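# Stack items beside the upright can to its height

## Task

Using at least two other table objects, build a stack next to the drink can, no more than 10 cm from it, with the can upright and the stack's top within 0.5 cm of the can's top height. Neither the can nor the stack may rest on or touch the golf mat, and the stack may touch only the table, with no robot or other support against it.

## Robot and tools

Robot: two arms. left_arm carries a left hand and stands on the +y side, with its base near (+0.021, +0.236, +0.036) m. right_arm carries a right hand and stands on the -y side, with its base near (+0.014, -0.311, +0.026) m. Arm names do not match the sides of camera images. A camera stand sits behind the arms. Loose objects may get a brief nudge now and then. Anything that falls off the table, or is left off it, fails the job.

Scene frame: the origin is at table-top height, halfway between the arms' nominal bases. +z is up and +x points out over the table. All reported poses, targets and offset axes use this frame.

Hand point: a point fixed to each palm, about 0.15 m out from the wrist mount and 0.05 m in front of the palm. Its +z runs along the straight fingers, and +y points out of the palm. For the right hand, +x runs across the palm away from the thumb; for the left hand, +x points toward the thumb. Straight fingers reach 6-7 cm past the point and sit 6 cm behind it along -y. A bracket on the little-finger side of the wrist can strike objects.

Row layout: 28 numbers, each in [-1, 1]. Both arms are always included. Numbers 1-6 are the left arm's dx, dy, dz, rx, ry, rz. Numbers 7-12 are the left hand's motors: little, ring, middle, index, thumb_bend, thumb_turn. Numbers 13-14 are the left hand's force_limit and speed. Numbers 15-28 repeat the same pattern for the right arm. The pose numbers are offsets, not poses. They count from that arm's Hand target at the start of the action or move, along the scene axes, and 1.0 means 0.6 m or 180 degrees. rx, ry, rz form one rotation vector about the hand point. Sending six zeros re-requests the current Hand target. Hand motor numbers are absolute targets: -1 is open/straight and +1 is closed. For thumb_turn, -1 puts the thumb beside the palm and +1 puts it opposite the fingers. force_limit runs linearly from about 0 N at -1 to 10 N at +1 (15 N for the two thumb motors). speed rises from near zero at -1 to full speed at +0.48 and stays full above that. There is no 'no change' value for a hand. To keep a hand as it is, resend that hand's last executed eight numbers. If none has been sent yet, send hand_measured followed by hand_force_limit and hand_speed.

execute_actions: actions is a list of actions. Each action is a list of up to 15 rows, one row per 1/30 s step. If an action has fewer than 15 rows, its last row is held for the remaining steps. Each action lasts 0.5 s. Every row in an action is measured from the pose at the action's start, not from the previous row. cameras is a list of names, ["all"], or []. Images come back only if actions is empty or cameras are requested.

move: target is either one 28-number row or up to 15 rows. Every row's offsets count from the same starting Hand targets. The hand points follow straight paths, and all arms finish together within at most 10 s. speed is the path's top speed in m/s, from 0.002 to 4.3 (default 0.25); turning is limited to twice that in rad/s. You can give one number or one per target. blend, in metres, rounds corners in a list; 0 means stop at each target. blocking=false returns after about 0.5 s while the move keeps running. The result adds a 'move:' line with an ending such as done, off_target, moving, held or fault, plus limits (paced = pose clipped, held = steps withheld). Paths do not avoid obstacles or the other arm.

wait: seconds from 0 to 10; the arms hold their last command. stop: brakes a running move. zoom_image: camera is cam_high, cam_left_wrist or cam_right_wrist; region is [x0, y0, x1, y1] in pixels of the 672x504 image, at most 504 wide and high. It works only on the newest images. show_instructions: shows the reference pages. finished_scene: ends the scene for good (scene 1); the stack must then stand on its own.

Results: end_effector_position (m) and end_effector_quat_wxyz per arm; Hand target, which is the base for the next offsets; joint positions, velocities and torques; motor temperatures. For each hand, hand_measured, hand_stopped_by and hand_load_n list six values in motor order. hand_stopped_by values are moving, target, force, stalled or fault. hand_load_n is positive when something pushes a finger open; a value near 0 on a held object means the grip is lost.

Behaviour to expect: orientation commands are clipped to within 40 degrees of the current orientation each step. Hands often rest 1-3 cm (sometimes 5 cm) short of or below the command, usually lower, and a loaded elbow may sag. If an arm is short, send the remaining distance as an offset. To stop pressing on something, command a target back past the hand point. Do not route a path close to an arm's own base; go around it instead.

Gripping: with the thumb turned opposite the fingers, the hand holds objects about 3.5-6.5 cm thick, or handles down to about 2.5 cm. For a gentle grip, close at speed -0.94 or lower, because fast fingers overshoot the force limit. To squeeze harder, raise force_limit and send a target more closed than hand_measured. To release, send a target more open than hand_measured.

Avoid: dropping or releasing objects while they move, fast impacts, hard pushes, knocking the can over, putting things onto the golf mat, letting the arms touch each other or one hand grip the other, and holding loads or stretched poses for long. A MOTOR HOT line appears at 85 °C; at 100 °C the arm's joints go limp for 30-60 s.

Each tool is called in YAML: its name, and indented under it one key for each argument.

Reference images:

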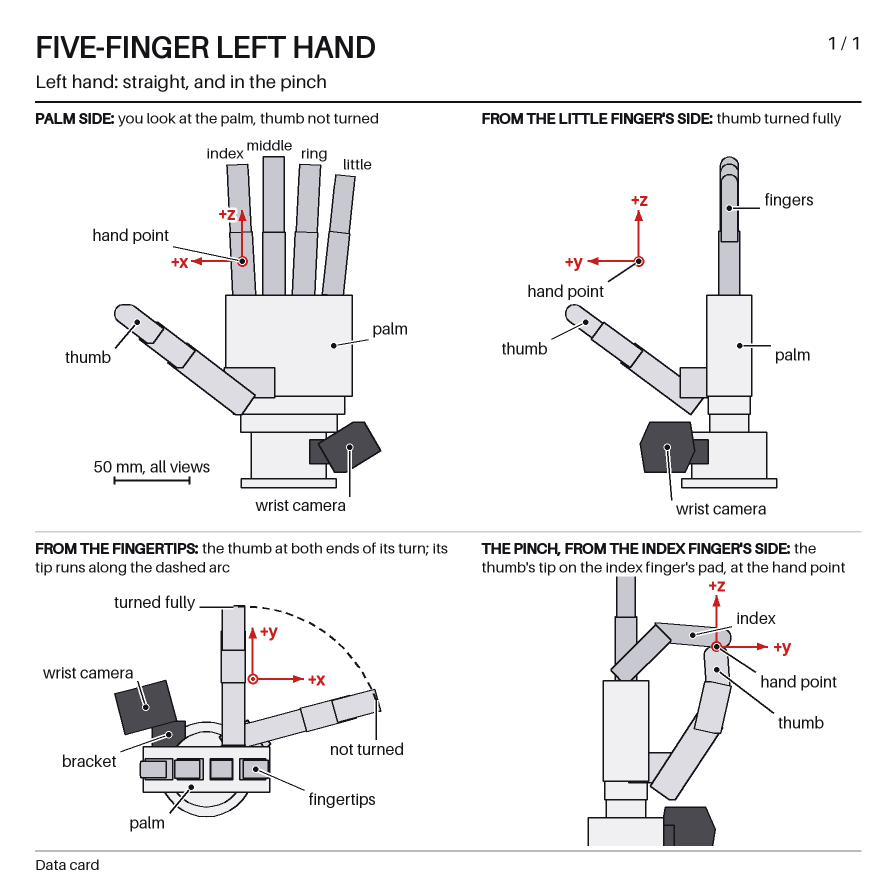

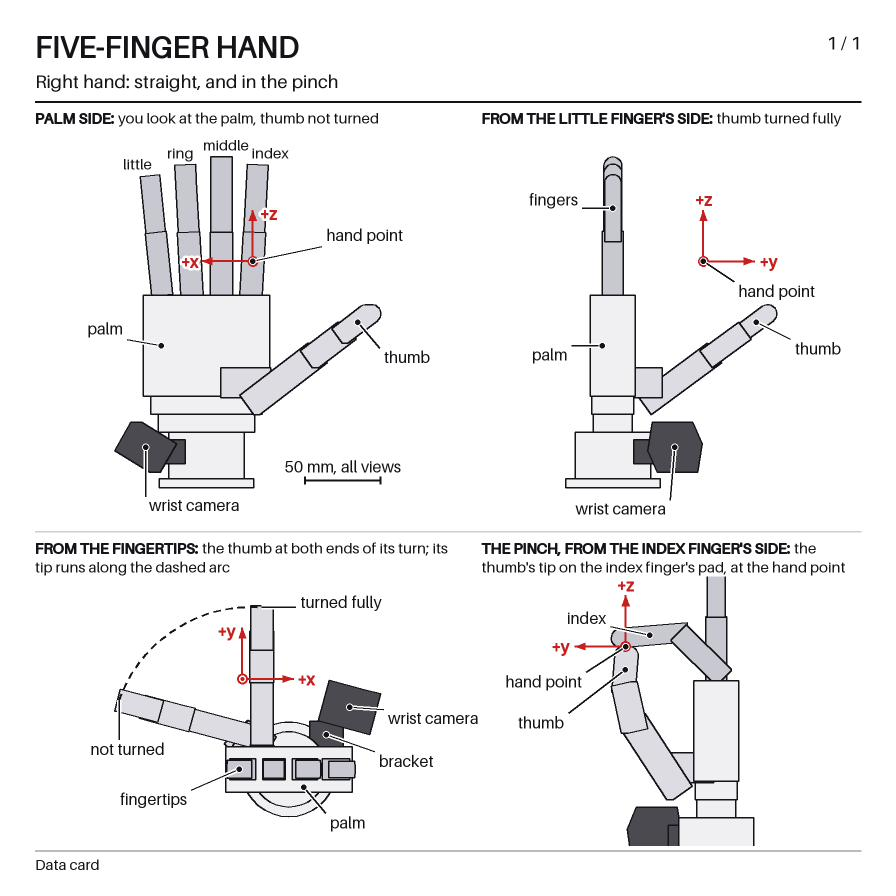

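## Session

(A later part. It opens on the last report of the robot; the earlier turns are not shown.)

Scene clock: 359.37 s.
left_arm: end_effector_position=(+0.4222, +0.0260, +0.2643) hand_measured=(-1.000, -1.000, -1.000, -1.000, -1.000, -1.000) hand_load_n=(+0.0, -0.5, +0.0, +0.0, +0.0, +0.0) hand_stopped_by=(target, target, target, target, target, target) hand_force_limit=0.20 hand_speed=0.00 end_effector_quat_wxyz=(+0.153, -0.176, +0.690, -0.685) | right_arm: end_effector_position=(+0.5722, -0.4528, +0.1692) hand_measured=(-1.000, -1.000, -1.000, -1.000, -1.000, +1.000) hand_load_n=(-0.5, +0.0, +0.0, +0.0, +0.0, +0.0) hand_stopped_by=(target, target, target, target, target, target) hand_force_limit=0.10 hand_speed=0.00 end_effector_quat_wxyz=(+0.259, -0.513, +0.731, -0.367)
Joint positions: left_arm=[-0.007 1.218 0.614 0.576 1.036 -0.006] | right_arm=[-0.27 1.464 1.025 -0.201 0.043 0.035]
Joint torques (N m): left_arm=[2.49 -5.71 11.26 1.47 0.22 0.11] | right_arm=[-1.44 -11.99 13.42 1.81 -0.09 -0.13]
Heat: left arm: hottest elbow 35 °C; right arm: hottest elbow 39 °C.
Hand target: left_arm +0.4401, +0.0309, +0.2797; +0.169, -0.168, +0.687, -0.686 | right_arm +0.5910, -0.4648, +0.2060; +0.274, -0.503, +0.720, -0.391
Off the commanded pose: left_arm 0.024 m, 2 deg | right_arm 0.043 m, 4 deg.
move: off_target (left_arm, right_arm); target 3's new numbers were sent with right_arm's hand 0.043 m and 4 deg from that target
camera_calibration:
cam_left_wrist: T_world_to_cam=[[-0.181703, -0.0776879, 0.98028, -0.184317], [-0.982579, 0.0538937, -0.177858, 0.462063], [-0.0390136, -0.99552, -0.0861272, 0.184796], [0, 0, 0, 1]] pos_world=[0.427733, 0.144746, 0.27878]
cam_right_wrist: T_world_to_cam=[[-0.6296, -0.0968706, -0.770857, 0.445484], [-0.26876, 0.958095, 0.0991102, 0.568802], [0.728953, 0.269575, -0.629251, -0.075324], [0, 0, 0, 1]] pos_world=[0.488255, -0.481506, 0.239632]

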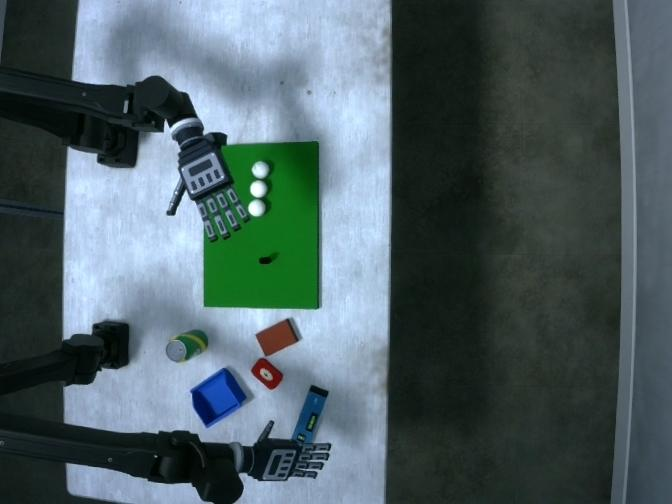

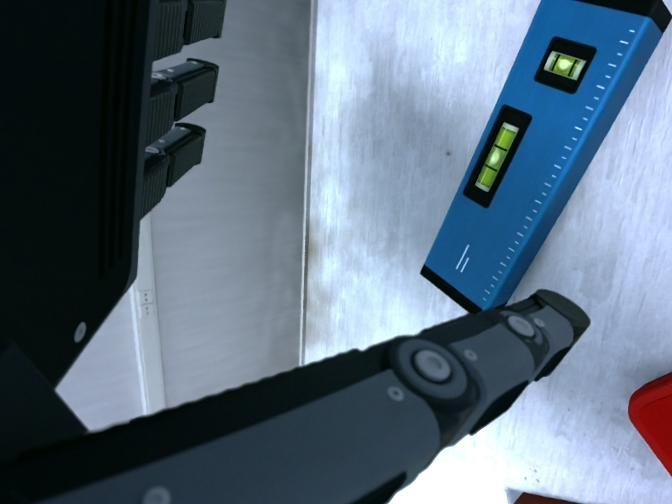

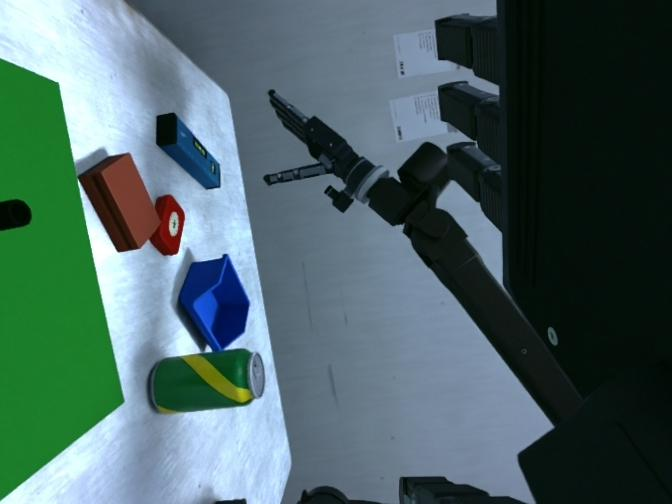

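move:
  target:
    - [0,0,0,0,0,0,-1,-1,-1,-1,-1,-1,0.2,0, -0.08,0.15,0.03,0,0,0.14,-1,-1,-0.8,-0.8,-1,1,0.1,0]
    - [0,0,0,0,0,0,-1,-1,-1,-1,-1,-1,0.2,0, -0.175,0.3105,-0.02,-0.0014,0.0194,0.2889,-1,-1,-0.8,-0.8,-1,1,0.1,0]
  speed: 0.2
  blend: [0.04,0]
  cameras: ["all"]

Scene clock: 365.83 s.
left_arm: end_effector_position=(+0.4222, +0.0260, +0.2643) hand_measured=(-1.000, -1.000, -1.000, -1.000, -1.000, -1.000) hand_load_n=(+0.0, +0.0, +0.0, +0.0, +0.0, -0.5) hand_stopped_by=(target, target, target, target, target, target) hand_force_limit=0.20 hand_speed=0.00 end_effector_quat_wxyz=(+0.153, -0.176, +0.690, -0.685) | right_arm: end_effector_position=(+0.4923, -0.2856, +0.1918) hand_measured=(-1.000, -1.000, -0.800, -0.800, -1.000, +1.000) hand_load_n=(+0.0, +0.0, +0.0, +0.0, +0.0, +0.0) hand_stopped_by=(target, target, target, target, target, target) hand_force_limit=0.10 hand_speed=0.00 end_effector_quat_wxyz=(-0.393, +0.775, -0.445, +0.219)
Joint positions: left_arm=[-0.007 1.218 0.614 0.576 1.036 -0.006] | right_arm=[-0.14 1.298 0.944 -0.416 -0.546 -0.453]
Joint torques (N m): left_arm=[2.55 -5.71 11.26 1.46 0.21 0.11] | right_arm=[0.5 -10.17 8.1 1.57 -0.53 -0.19]
Heat: left arm: hottest elbow 35 °C; right arm: hottest elbow 40 °C.
Hand target: left_arm +0.4401, +0.0309, +0.2797; +0.169, -0.168, +0.687, -0.686 | right_arm +0.4860, -0.2785, +0.1941; -0.395, +0.780, -0.434, +0.218
Off the commanded pose: left_arm 0.024 m, 2 deg | right_arm 0.010 m, 1 deg.
move: off_target (left_arm)
camera_calibration:
cam_left_wrist: T_world_to_cam=[[-0.181703, -0.0776879, 0.98028, -0.184317], [-0.982579, 0.0538937, -0.177858, 0.462063], [-0.0390136, -0.99552, -0.0861272, 0.184796], [0, 0, 0, 1]] pos_world=[0.427733, 0.144746, 0.27878]
cam_right_wrist: T_world_to_cam=[[-0.328461, -0.540464, -0.774605, 0.154563], [-0.909263, 0.402905, 0.104443, 0.540769], [0.255644, 0.738625, -0.623762, 0.318043], [0, 0, 0, 1]] pos_world=[0.461163, -0.369258, 0.261629]

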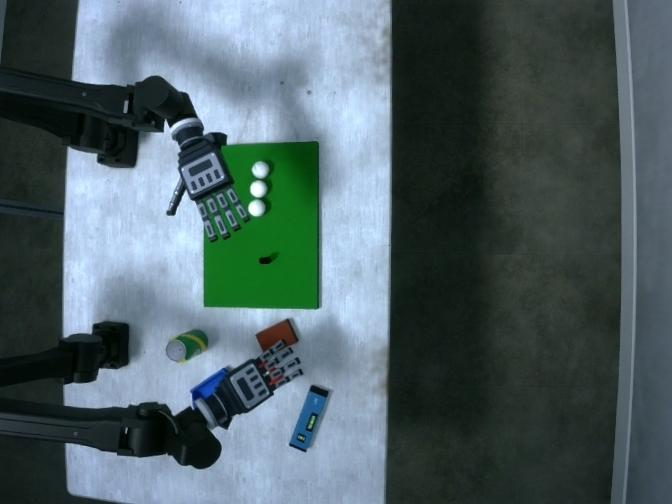

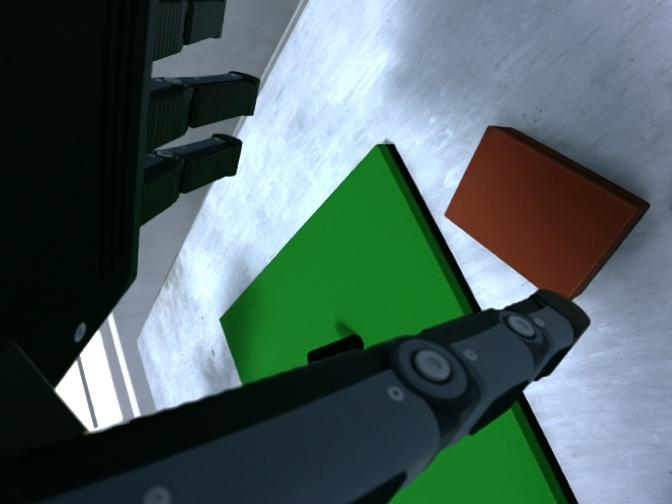

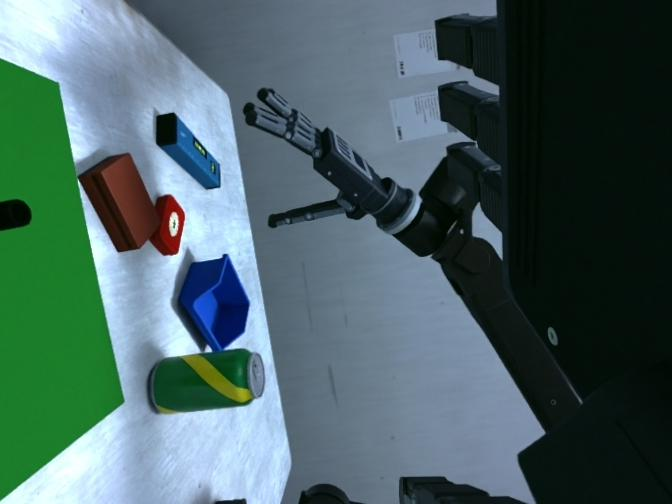

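move:
  target: [0,0,0,0,0,0,-1,-1,-1,-1,-1,-1,0.2,0, 0.005,0.0115,-0.165,0,0,0,-1,-1,-0.8,-0.8,-1,1,0.1,0]
  speed: 0.15
  cameras: ["cam_left_wrist","cam_right_wrist"]

zoom_image:
  camera: "cam_right_wrist"
  region: [60, 80, 300, 280]

Scene clock: 368.40 s.
left_arm: end_effector_position=(+0.4222, +0.0260, +0.2643) hand_measured=(-1.000, -1.000, -1.000, -1.000, -1.000, -1.000) hand_load_n=(+0.0, +0.0, +0.0, +0.0, +0.0, -0.5) hand_stopped_by=(target, target, target, target, target, target) hand_force_limit=0.20 hand_speed=0.00 end_effector_quat_wxyz=(+0.153, -0.176, +0.690, -0.685) | right_arm: end_effector_position=(+0.4901, -0.2784, +0.1035) hand_measured=(-1.000, -1.000, -0.800, -0.800, -1.000, +1.000) hand_load_n=(+0.0, +0.0, +0.0, +0.0, +0.0, +0.0) hand_stopped_by=(target, target, target, target, target, target) hand_force_limit=0.10 hand_speed=0.00 end_effector_quat_wxyz=(-0.396, +0.777, -0.436, +0.224)
Joint positions: left_arm=[-0.007 1.218 0.614 0.576 1.036 -0.006] | right_arm=[-0.123 1.411 0.784 -0.127 -0.541 -0.453]
Joint torques (N m): left_arm=[2.55 -5.71 11.25 1.47 0.22 0.11] | right_arm=[0.67 -7.82 7.27 2.3 -0.25 -0.04]
Heat: left arm: hottest elbow 36 °C; right arm: hottest elbow 39 °C.
Hand target: left_arm +0.4401, +0.0309, +0.2797; +0.169, -0.168, +0.687, -0.686 | right_arm +0.4889, -0.2717, +0.0949; -0.395, +0.780, -0.434, +0.218
Off the commanded pose: left_arm 0.024 m, 2 deg | right_arm 0.011 m, 1 deg.
move: off_target (left_arm, right_arm)
camera_calibration:
cam_left_wrist: T_world_to_cam=[[-0.181703, -0.0776879, 0.98028, -0.184317], [-0.982579, 0.0538937, -0.177858, 0.462063], [-0.0390136, -0.99552, -0.0861272, 0.184796], [0, 0, 0, 1]] pos_world=[0.427733, 0.144746, 0.27878]
cam_right_wrist: T_world_to_cam=[[-0.30957, -0.549382, -0.776109, 0.0777343], [-0.915806, 0.391886, 0.0878888, 0.546861], [0.255862, 0.737973, -0.624444, 0.257945], [0, 0, 0, 1]] pos_world=[0.458885, -0.361958, 0.173339]
Images, in order (width x height): cam_left_wrist 672x504, cam_right_wrist 672x504.

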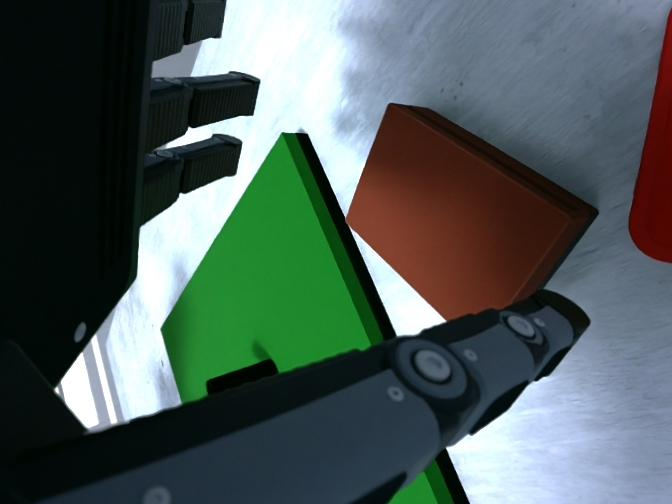

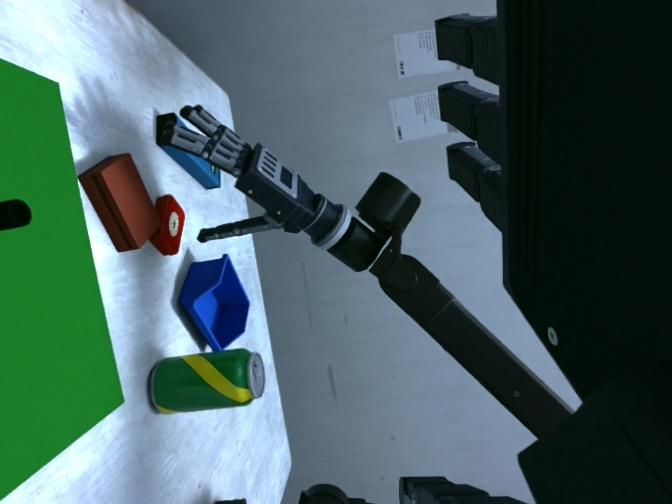

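Scaled by 2.100.

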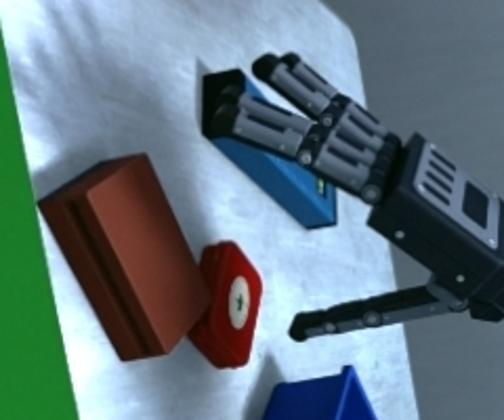

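move:
  target: [0,0,0,0,0,0,-1,-1,-1,-1,-1,-1,0.2,0, 0.0,-0.004,-0.08,0,0,0,-1,-1,-0.8,-0.8,-1,1,0.1,0]
  speed: 0.1
  cameras: ["cam_left_wrist","cam_right_wrist"]

zoom_image:
  camera: "cam_right_wrist"
  region: [60, 80, 300, 280]

Scene clock: 372.27 s.
left_arm: end_effector_position=(+0.4222, +0.0260, +0.2643) hand_measured=(-1.000, -1.000, -1.000, -1.000, -1.000, -1.000) hand_load_n=(+0.0, +0.0, +0.0, +0.0, +0.0, -0.5) hand_stopped_by=(target, target, target, target, target, target) hand_force_limit=0.20 hand_speed=0.00 end_effector_quat_wxyz=(+0.153, -0.176, +0.690, -0.685) | right_arm: end_effector_position=(+0.4917, -0.2787, +0.0561) hand_measured=(-1.000, -1.000, -0.800, -0.800, -1.000, +1.000) hand_load_n=(+0.0, +0.0, +0.0, +0.0, +0.0, +0.0) hand_stopped_by=(target, target, target, target, target, target) hand_force_limit=0.10 hand_speed=0.00 end_effector_quat_wxyz=(-0.396, +0.777, -0.436, +0.224)
Joint positions: left_arm=[-0.007 1.218 0.614 0.576 1.036 -0.006] | right_arm=[-0.123 1.514 0.734 0.026 -0.541 -0.453]
Joint torques (N m): left_arm=[2.55 -5.71 11.26 1.46 0.22 0.11] | right_arm=[0.21 -8.12 6.39 2.58 -0.4 -0.08]
Heat: left arm: hottest elbow 36 °C; right arm: hottest elbow 38 °C.
Hand target: left_arm +0.4401, +0.0309, +0.2797; +0.169, -0.168, +0.687, -0.686 | right_arm +0.4889, -0.2741, +0.0470; -0.395, +0.780, -0.434, +0.218
Off the commanded pose: left_arm 0.024 m, 2 deg | right_arm 0.011 m, 1 deg.
move: off_target (left_arm, right_arm)
camera_calibration:
cam_left_wrist: T_world_to_cam=[[-0.181703, -0.0776879, 0.98028, -0.184317], [-0.982579, 0.0538937, -0.177858, 0.462063], [-0.0390136, -0.99552, -0.0861272, 0.184796], [0, 0, 0, 1]] pos_world=[0.427733, 0.144746, 0.27878]
cam_right_wrist: T_world_to_cam=[[-0.30957, -0.549382, -0.776109, 0.0412772], [-0.915806, 0.391886, 0.0878888, 0.55261], [0.255862, 0.737973, -0.624444, 0.228158], [0, 0, 0, 1]] pos_world=[0.460485, -0.362258, 0.125939]
Images, in order (width x height): cam_left_wrist 672x504, cam_right_wrist 672x504.

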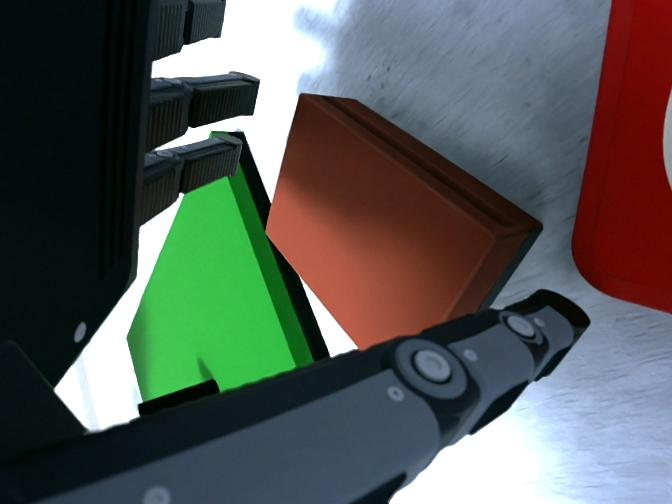

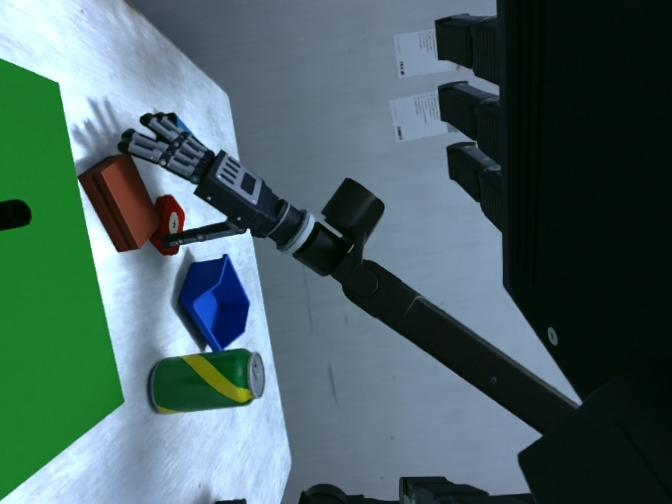

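Scaled by 2.100.

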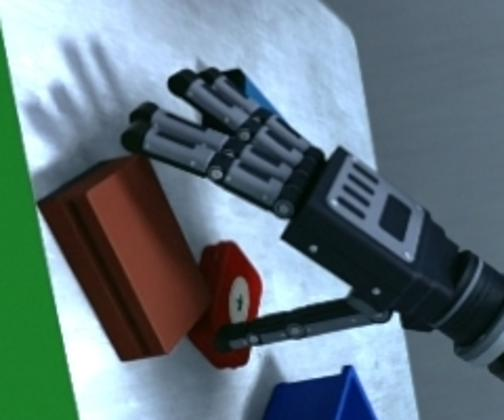

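move:
  target:
    - [0,0,0,0,0,0,-1,-1,-1,-1,-1,-1,0.2,0, 0.0,0.0,-0.02,0,0,0,-1,-1,-0.8,-0.8,-1,1,0.1,0]
    - [0,0,0,0,0,0,-1,-1,-1,-1,-1,-1,0.2,0, 0.0,0.0,-0.02,0,0,0,-1,-1,0,0,-0.6,1,0.0,-0.88]
  speed: 0.1
  cameras: ["cam_left_wrist","cam_right_wrist"]

zoom_image:
  camera: "cam_right_wrist"
  region: [60, 80, 300, 280]

Scene clock: 375.27 s.
left_arm: end_effector_position=(+0.4222, +0.0260, +0.2643) hand_measured=(-1.000, -1.000, -1.000, -1.000, -1.000, -1.000) hand_load_n=(+0.0, +0.0, +0.0, +0.0, +0.0, +0.0) hand_stopped_by=(target, target, target, target, target, target) hand_force_limit=0.20 hand_speed=0.00 end_effector_quat_wxyz=(+0.153, -0.176, +0.690, -0.685) | right_arm: end_effector_position=(+0.4956, -0.2787, +0.0471) hand_measured=(-1.000, -1.000, -0.524, -0.546, -0.862, +1.000) hand_load_n=(+0.0, -0.5, +6.5, +3.5, +8.0, +0.5) hand_stopped_by=(target, target, force, force, force, target) hand_force_limit=0.00 hand_speed=-0.88 end_effector_quat_wxyz=(-0.399, +0.776, -0.432, +0.230)
Joint positions: left_arm=[-0.007 1.218 0.614 0.576 1.036 -0.006] | right_arm=[-0.123 1.542 0.725 0.079 -0.542 -0.453]
Joint torques (N m): left_arm=[2.55 -5.71 11.26 1.47 0.22 0.11] | right_arm=[0.15 -8.35 6.11 1.94 -0.32 -0.09]
Heat: left arm: hottest elbow 36 °C; right arm: hottest elbow 38 °C.
Hand target: left_arm +0.4401, +0.0309, +0.2797; +0.169, -0.168, +0.687, -0.686 | right_arm +0.4890, -0.2741, +0.0350; -0.395, +0.780, -0.434, +0.218
Off the commanded pose: left_arm 0.024 m, 2 deg | right_arm 0.015 m, 2 deg.
move: off_target (left_arm, right_arm); target 2's new numbers were sent with right_arm's hand 0.012 m and 1 deg from that target
camera_calibration:
cam_left_wrist: T_world_to_cam=[[-0.181703, -0.0776879, 0.98028, -0.184317], [-0.982579, 0.0538937, -0.177858, 0.462063], [-0.0390136, -0.99552, -0.0861272, 0.184796], [0, 0, 0, 1]] pos_world=[0.427733, 0.144746, 0.27878]
cam_right_wrist: T_world_to_cam=[[-0.29577, -0.550774, -0.780492, 0.0283974], [-0.917832, 0.390314, 0.0723809, 0.558201], [0.264772, 0.737769, -0.620961, 0.216903], [0, 0, 0, 1]] pos_world=[0.463304, -0.362258, 0.116449]
Images, in order (width x height): cam_left_wrist 672x504, cam_right_wrist 672x504.

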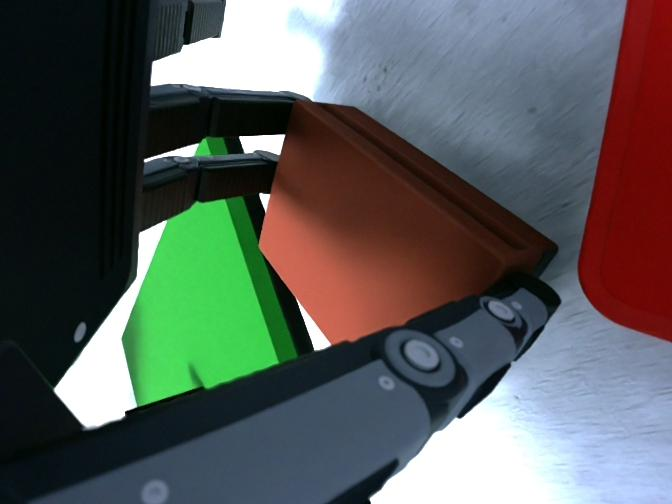

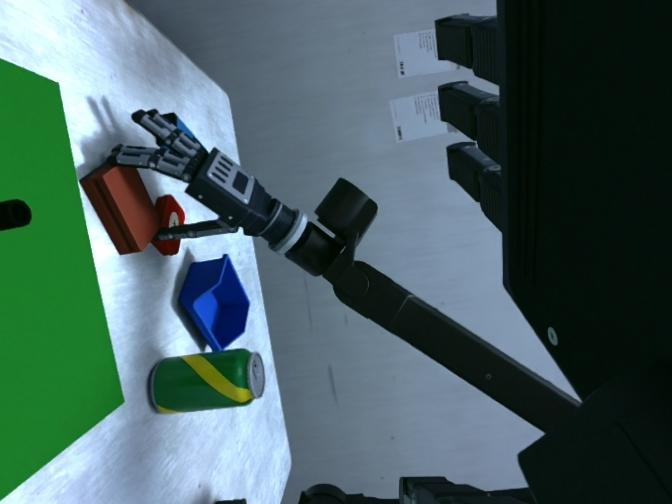

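Scaled by 2.100.

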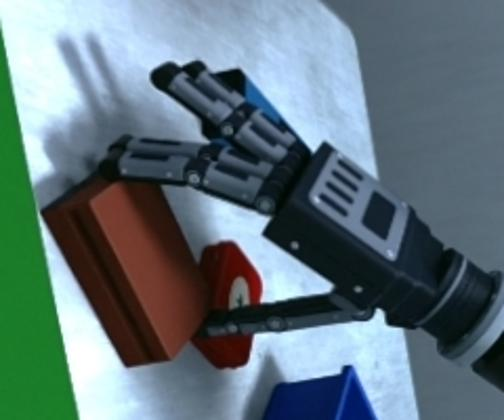

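move:
  target:
    - [0,0,0,0,0,0,-1,-1,-1,-1,-1,-1,0.2,0, 0.0,0.0,0,0,0,0,-1,-1,0.1,0.1,-0.5,1,0.4,-0.9]
    - [0,0,0,0,0,0,-1,-1,-1,-1,-1,-1,0.2,0, 0.01,0.0,0.2,0,0,0,-1,-1,0.1,0.1,-0.5,1,0.4,-0.9]
  speed: 0.12
  cameras: ["cam_left_wrist","cam_right_wrist"]

zoom_image:
  camera: "cam_right_wrist"
  region: [60, 80, 300, 280]

Scene clock: 378.87 s.
left_arm: end_effector_position=(+0.4222, +0.0260, +0.2643) hand_measured=(-1.000, -1.000, -1.000, -1.000, -1.000, -1.000) hand_load_n=(+0.0, +0.0, +0.0, -0.5, +0.0, -0.5) hand_stopped_by=(target, target, target, target, target, target) hand_force_limit=0.20 hand_speed=0.00 end_effector_quat_wxyz=(+0.153, -0.176, +0.690, -0.685) | right_arm: end_effector_position=(+0.4661, -0.2750, +0.1168) hand_measured=(-1.000, -1.000, -0.518, -0.530, -0.864, +1.000) hand_load_n=(+0.0, +0.0, +5.0, +6.0, +12.0, -0.5) hand_stopped_by=(target, target, force, force, force, target) hand_force_limit=0.40 hand_speed=-0.90 end_effector_quat_wxyz=(-0.380, +0.784, -0.455, +0.185)
Joint positions: left_arm=[-0.007 1.218 0.614 0.576 1.036 -0.006] | right_arm=[-0.123 1.358 0.809 -0.298 -0.539 -0.453]
Joint torques (N m): left_arm=[2.55 -5.66 11.25 1.46 0.21 0.11] | right_arm=[0.21 -10.34 13.31 1.72 -0.43 -0.06]
Motor temperatures (°C): left_arm=[22 25 36 24 21 24] | right_arm=[25 25 37 23 21 22]
Heat: left arm: hottest elbow 36 °C; right arm: hottest elbow 37 °C.
Hand target: left_arm +0.4401, +0.0309, +0.2797; +0.169, -0.168, +0.687, -0.686 | right_arm +0.4950, -0.2741, +0.1550; -0.395, +0.780, -0.434, +0.218
Off the commanded pose: left_arm 0.024 m, 2 deg | right_arm 0.048 m, 5 deg.
move: off_target (left_arm, right_arm)
camera_calibration:
cam_left_wrist: T_world_to_cam=[[-0.181703, -0.0776879, 0.98028, -0.184317], [-0.982579, 0.0538937, -0.177858, 0.462063], [-0.0390136, -0.99552, -0.0861272, 0.184796], [0, 0, 0, 1]] pos_world=[0.427733, 0.144746, 0.27878]
cam_right_wrist: T_world_to_cam=[[-0.38023, -0.539779, -0.751042, 0.11514], [-0.903448, 0.390607, 0.176656, 0.505916], [0.198007, 0.745697, -0.636183, 0.300362], [0, 0, 0, 1]] pos_world=[0.441375, -0.359443, 0.188187]
Images, in order (width x height): cam_left_wrist 672x504, cam_right_wrist 672x504.

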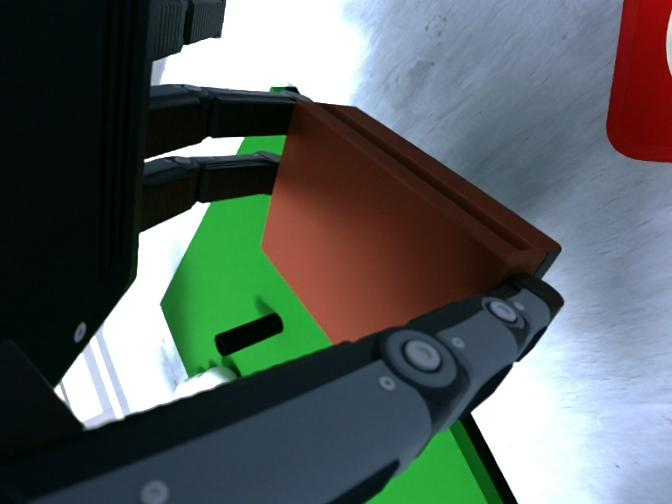

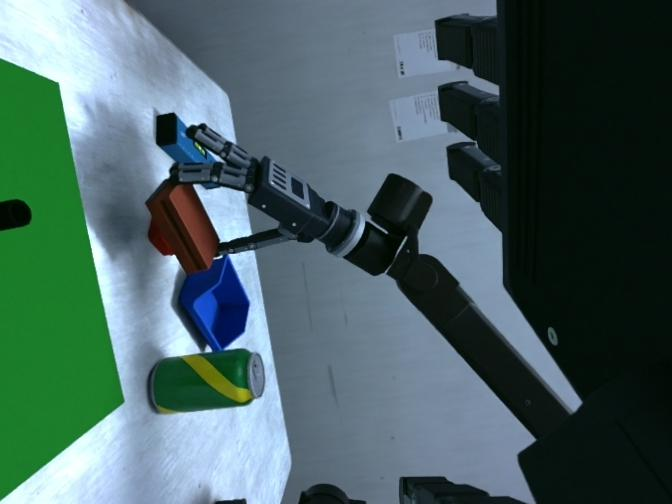

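Scaled by 2.100.

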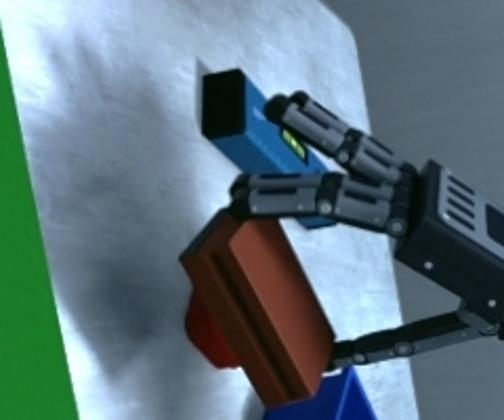

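move:
  target:
    - [0,0,0,0,0,0,-1,-1,-1,-1,-1,-1,0.2,0, -0.03,-0.05,0.17,-0.08,-0.09,0.035,-1,-1,0.1,0.1,-0.5,1,0.4,-0.9]
    - [0,0,0,0,0,0,-1,-1,-1,-1,-1,-1,0.2,0, -0.15,-0.25,0.2,-0.22,-0.25,0.1,-1,-1,0.1,0.1,-0.5,1,0.4,-0.9]
    - [0,0,0,0,0,0,-1,-1,-1,-1,-1,-1,0.2,0, -0.227,-0.279,0.15,-0.3318,-0.3834,0.1498,-1,-1,0.1,0.1,-0.5,1,0.4,-0.9]
  speed: 0.2
  blend: [0.04,0.04,0]
  cameras: ["all"]

Scene clock: 387.33 s.
left_arm: end_effector_position=(+0.4222, +0.0260, +0.2643) hand_measured=(-1.000, -1.000, -1.000, -1.000, -1.000, -1.000) hand_load_n=(+0.0, +0.0, +0.0, +0.0, +0.0, +0.0) hand_stopped_by=(target, target, target, target, target, target) hand_force_limit=0.20 hand_speed=0.00 end_effector_quat_wxyz=(+0.153, -0.176, +0.690, -0.685) | right_arm: end_effector_position=(+0.3605, -0.4367, +0.2445) hand_measured=(-1.000, -1.000, -0.518, -0.530, -0.864, +1.000) hand_load_n=(+0.0, +0.0, +4.5, +7.0, +12.0, +0.5) hand_stopped_by=(target, target, force, force, force, target) hand_force_limit=0.40 hand_speed=-0.90 end_effector_quat_wxyz=(-0.190, +0.686, +0.183, +0.678)
Joint positions: left_arm=[-0.007 1.218 0.614 0.576 1.036 -0.006] | right_arm=[-0.836 0.891 0.301 0.546 -1.39 -1.601]
Joint torques (N m): left_arm=[2.55 -5.71 11.26 1.47 0.22 0.11] | right_arm=[-1.9 -1.14 7.65 2.77 -0.34 -0.11]
Heat: left arm: hottest elbow 37 °C; right arm: hottest elbow 37 °C.
Hand target: left_arm +0.4401, +0.0309, +0.2797; +0.169, -0.168, +0.687, -0.686 | right_arm +0.3588, -0.4415, +0.2449; -0.183, +0.683, +0.183, +0.683
Off the commanded pose: left_arm 0.024 m, 2 deg | right_arm 0.005 m, 1 deg.
move: off_target (left_arm)
camera_calibration:
cam_left_wrist: T_world_to_cam=[[-0.181703, -0.0776879, 0.98028, -0.184317], [-0.982579, 0.0538937, -0.177858, 0.462063], [-0.0390136, -0.99552, -0.0861272, 0.184796], [0, 0, 0, 1]] pos_world=[0.427733, 0.144746, 0.27878]
cam_right_wrist: T_world_to_cam=[[0.497249, -0.816453, 0.293509, -0.608905], [-0.324067, -0.488593, -0.810097, 0.0995444], [0.804813, 0.307703, -0.507538, 0.0816563], [0, 0, 0, 1]] pos_world=[0.269318, -0.473632, 0.300804]

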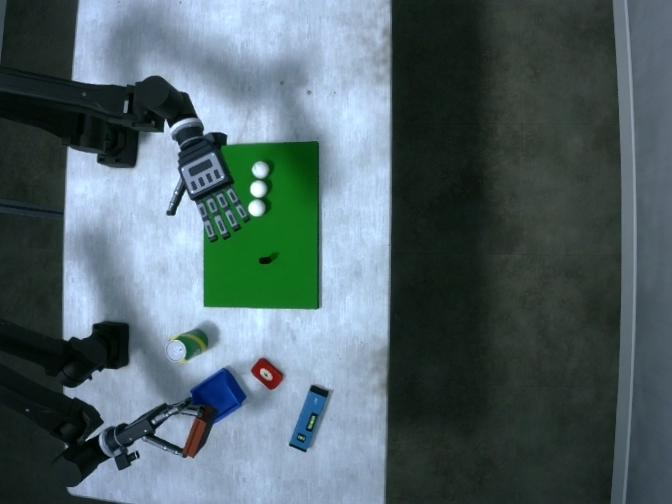

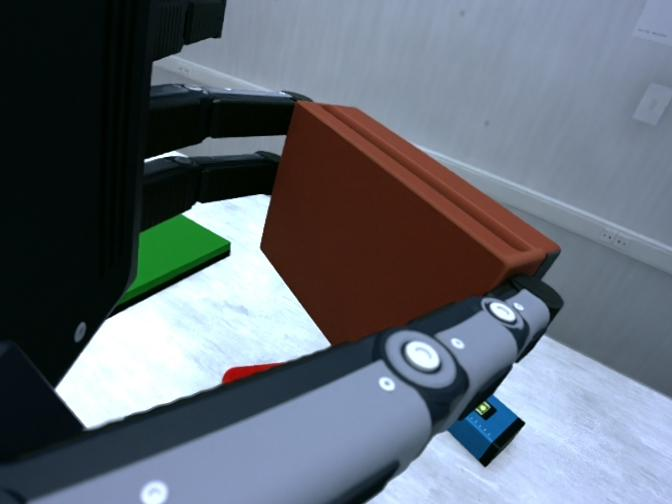

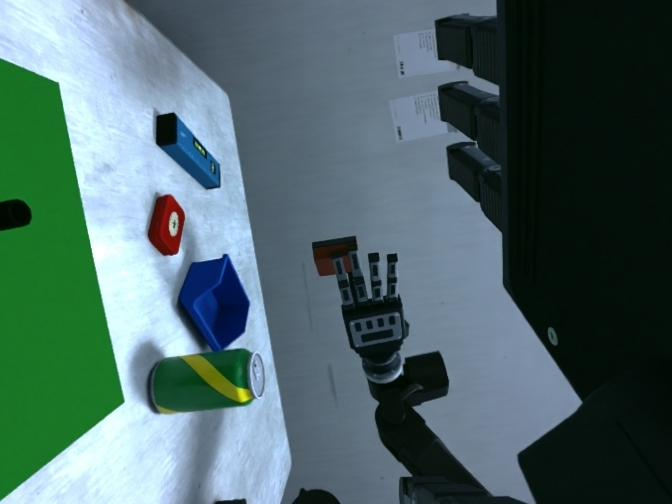

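zoom_image:
  camera: "cam_high"
  region: [160, 360, 260, 460]

zoom_image:
  camera: "cam_right_wrist"
  region: [160, 220, 420, 420]

Scaled by 5.040.

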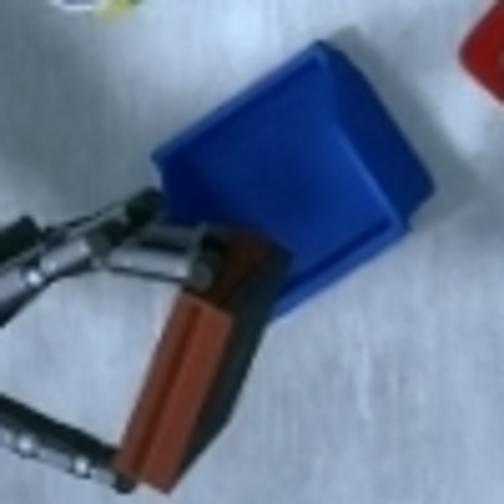

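Scaled by 1.938.

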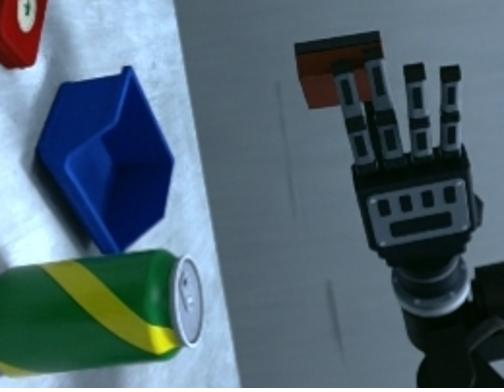

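move:
  target: [0,0,0,0,0,0,-1,-1,-1,-1,-1,-1,0.2,0, -0.01,0.003,-0.135,0,0,0,-1,-1,0.1,0.1,-0.5,1,0.4,-0.9]
  speed: 0.12
  cameras: ["cam_high","cam_left_wrist","cam_right_wrist"]

zoom_image:
  camera: "cam_high"
  region: [180, 360, 260, 440]

zoom_image:
  camera: "cam_right_wrist"
  region: [160, 220, 360, 380]

Scene clock: 391.30 s.
left_arm: end_effector_position=(+0.4222, +0.0260, +0.2643) hand_measured=(-1.000, -1.000, -1.000, -1.000, -1.000, -1.000) hand_load_n=(+0.0, +0.0, +0.0, +0.0, +0.0, -0.5) hand_stopped_by=(target, target, target, target, target, target) hand_force_limit=0.20 hand_speed=0.00 end_effector_quat_wxyz=(+0.153, -0.176, +0.690, -0.685) | right_arm: end_effector_position=(+0.3553, -0.4359, +0.1641) hand_measured=(-1.000, -1.000, -0.518, -0.530, -0.864, +1.000) hand_load_n=(+0.0, +0.0, +4.5, +7.0, +12.0, +0.5) hand_stopped_by=(target, target, force, force, force, target) hand_force_limit=0.40 hand_speed=-0.90 end_effector_quat_wxyz=(-0.189, +0.687, +0.184, +0.677)
Joint positions: left_arm=[-0.007 1.218 0.614 0.576 1.036 -0.006] | right_arm=[-0.851 1.243 0.181 0.992 -1.405 -1.63]
Joint torques (N m): left_arm=[2.55 -5.71 11.26 1.46 0.22 0.11] | right_arm=[-1.9 -2.61 4.77 2.7 -0.37 -0.1]
Heat: left arm: hottest elbow 37 °C; right arm: hottest elbow 37 °C.
Hand target: left_arm +0.4401, +0.0309, +0.2797; +0.169, -0.168, +0.687, -0.686 | right_arm +0.3528, -0.4397, +0.1641; -0.183, +0.683, +0.183, +0.683
Off the commanded pose: left_arm 0.024 m, 2 deg | right_arm 0.005 m, 1 deg.
move: off_target (left_arm)
camera_calibration:
cam_left_wrist: T_world_to_cam=[[-0.181703, -0.0776879, 0.98028, -0.184317], [-0.982579, 0.0538937, -0.177858, 0.462063], [-0.0390136, -0.99552, -0.0861272, 0.184796], [0, 0, 0, 1]] pos_world=[0.427733, 0.144746, 0.27878]
cam_right_wrist: T_world_to_cam=[[0.498586, -0.814658, 0.296217, -0.582192], [-0.324938, -0.492449, -0.807409, 0.0313388], [0.803634, 0.306311, -0.510242, 0.0449667], [0, 0, 0, 1]] pos_world=[0.264319, -0.472628, 0.220702]

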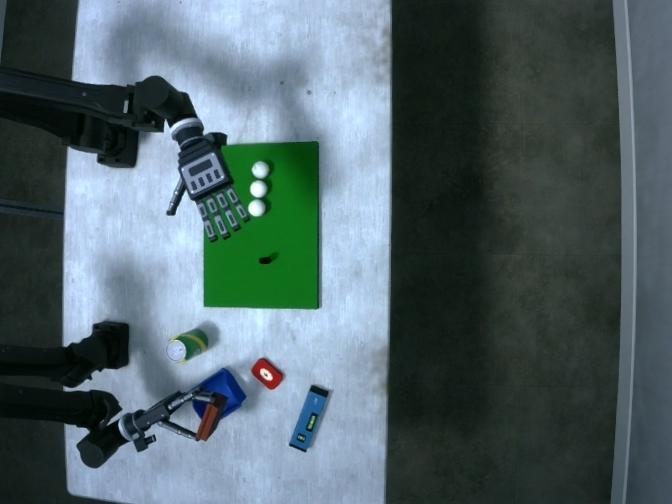

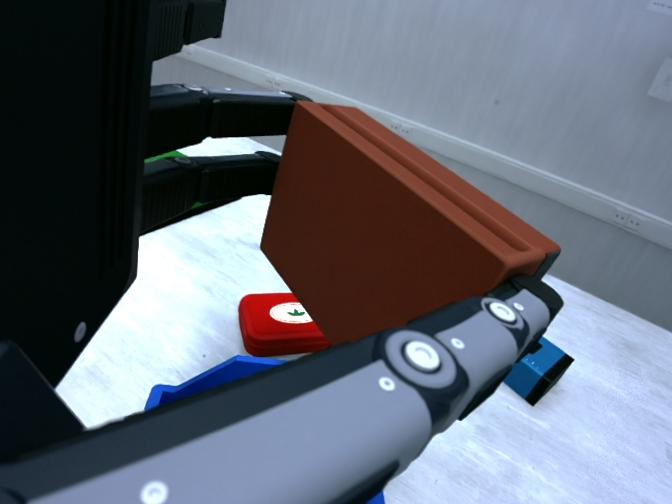

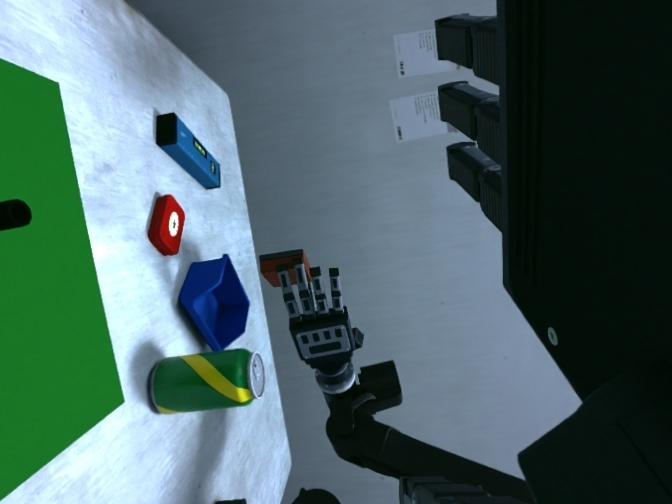

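Scaled by 6.300.

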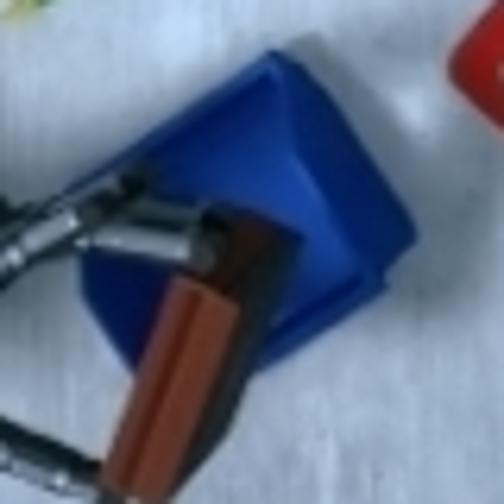

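Scaled by 2.520.

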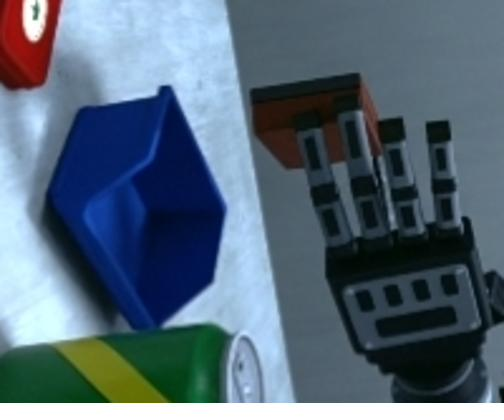

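move:
  target: [0,0,0,0,0,0,-1,-1,-1,-1,-1,-1,0.2,0, 0.01,0.002,-0.048,0,0,0,-1,-1,0.1,0.1,-0.5,1,0.4,-0.9]
  speed: 0.08
  cameras: ["cam_high","cam_left_wrist","cam_right_wrist"]

zoom_image:
  camera: "cam_high"
  region: [180, 360, 260, 440]

zoom_image:
  camera: "cam_right_wrist"
  region: [160, 220, 360, 380]

Scene clock: 394.87 s.
left_arm: end_effector_position=(+0.4222, +0.0260, +0.2643) hand_measured=(-1.000, -1.000, -1.000, -1.000, -1.000, -1.000) hand_load_n=(+0.0, +0.0, +0.0, +0.0, +0.0, +0.0) hand_stopped_by=(target, target, target, target, target, target) hand_force_limit=0.20 hand_speed=0.00 end_effector_quat_wxyz=(+0.153, -0.176, +0.690, -0.685) | right_arm: end_effector_position=(+0.3584, -0.4417, +0.1353) hand_measured=(-1.000, -1.000, -0.518, -0.530, -0.864, +1.000) hand_load_n=(+0.0, +0.0, +4.5, +7.0, +12.0, +0.5) hand_stopped_by=(target, target, force, force, force, target) hand_force_limit=0.40 hand_speed=-0.90 end_effector_quat_wxyz=(-0.184, +0.687, +0.179, +0.680)
Joint positions: left_arm=[-0.007 1.218 0.614 0.576 1.036 -0.006] | right_arm=[-0.851 1.471 0.17 1.257 -1.389 -1.605]
Joint torques (N m): left_arm=[2.55 -5.71 11.26 1.46 0.22 0.11] | right_arm=[0.03 -3.9 2.95 2.78 -0.09 -0.07]
Heat: left arm: hottest elbow 37 °C; right arm: hottest elbow 36 °C.
Hand target: left_arm +0.4401, +0.0309, +0.2797; +0.169, -0.168, +0.687, -0.686 | right_arm +0.3588, -0.4384, +0.1352; -0.183, +0.683, +0.183, +0.683
Off the commanded pose: left_arm 0.024 m, 2 deg | right_arm 0.003 m, 1 deg.
move: off_target (left_arm)
camera_calibration:
cam_left_wrist: T_world_to_cam=[[-0.181703, -0.0776879, 0.98028, -0.184317], [-0.982579, 0.0538937, -0.177858, 0.462063], [-0.0390136, -0.99552, -0.0861272, 0.184796], [0, 0, 0, 1]] pos_world=[0.427733, 0.144746, 0.27878]
cam_right_wrist: T_world_to_cam=[[0.484295, -0.823035, 0.296769, -0.578581], [-0.330127, -0.486032, -0.80919, 0.0111209], [0.810231, 0.293915, -0.507089, 0.0213024], [0, 0, 0, 1]] pos_world=[0.266615, -0.477049, 0.191506]

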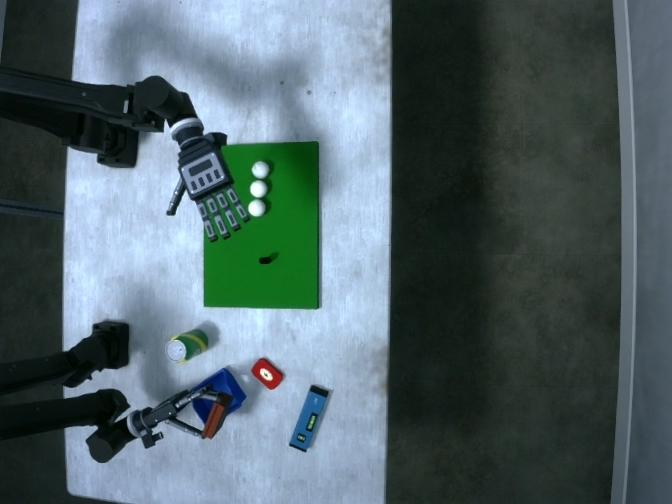

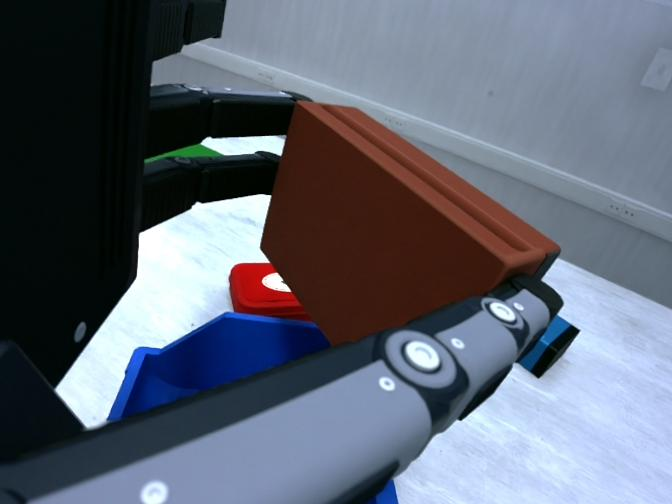

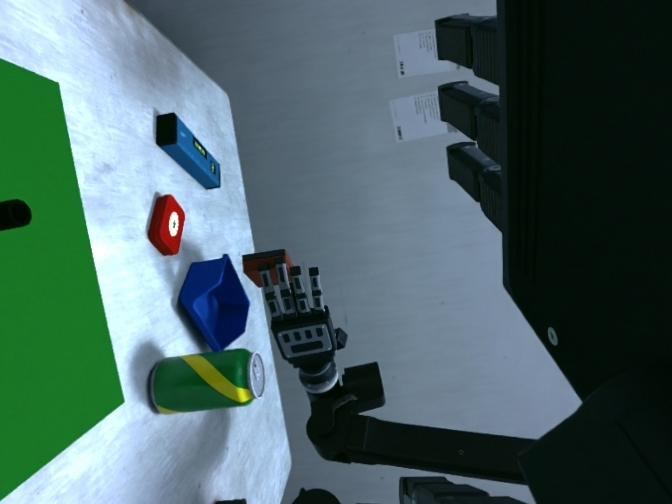

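Scaled by 6.300.

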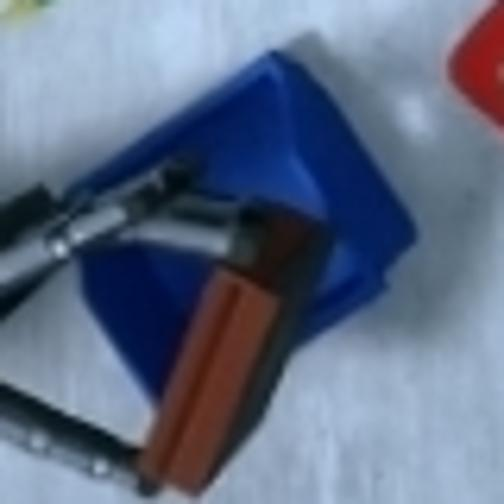

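Scaled by 2.520.

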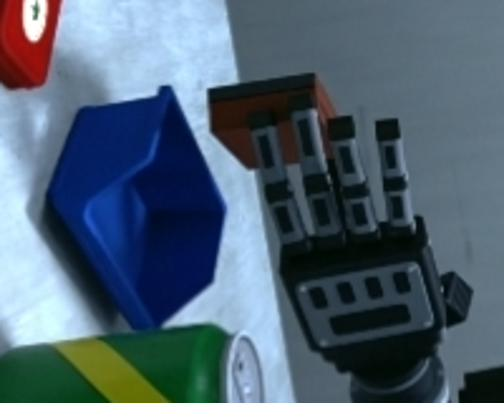

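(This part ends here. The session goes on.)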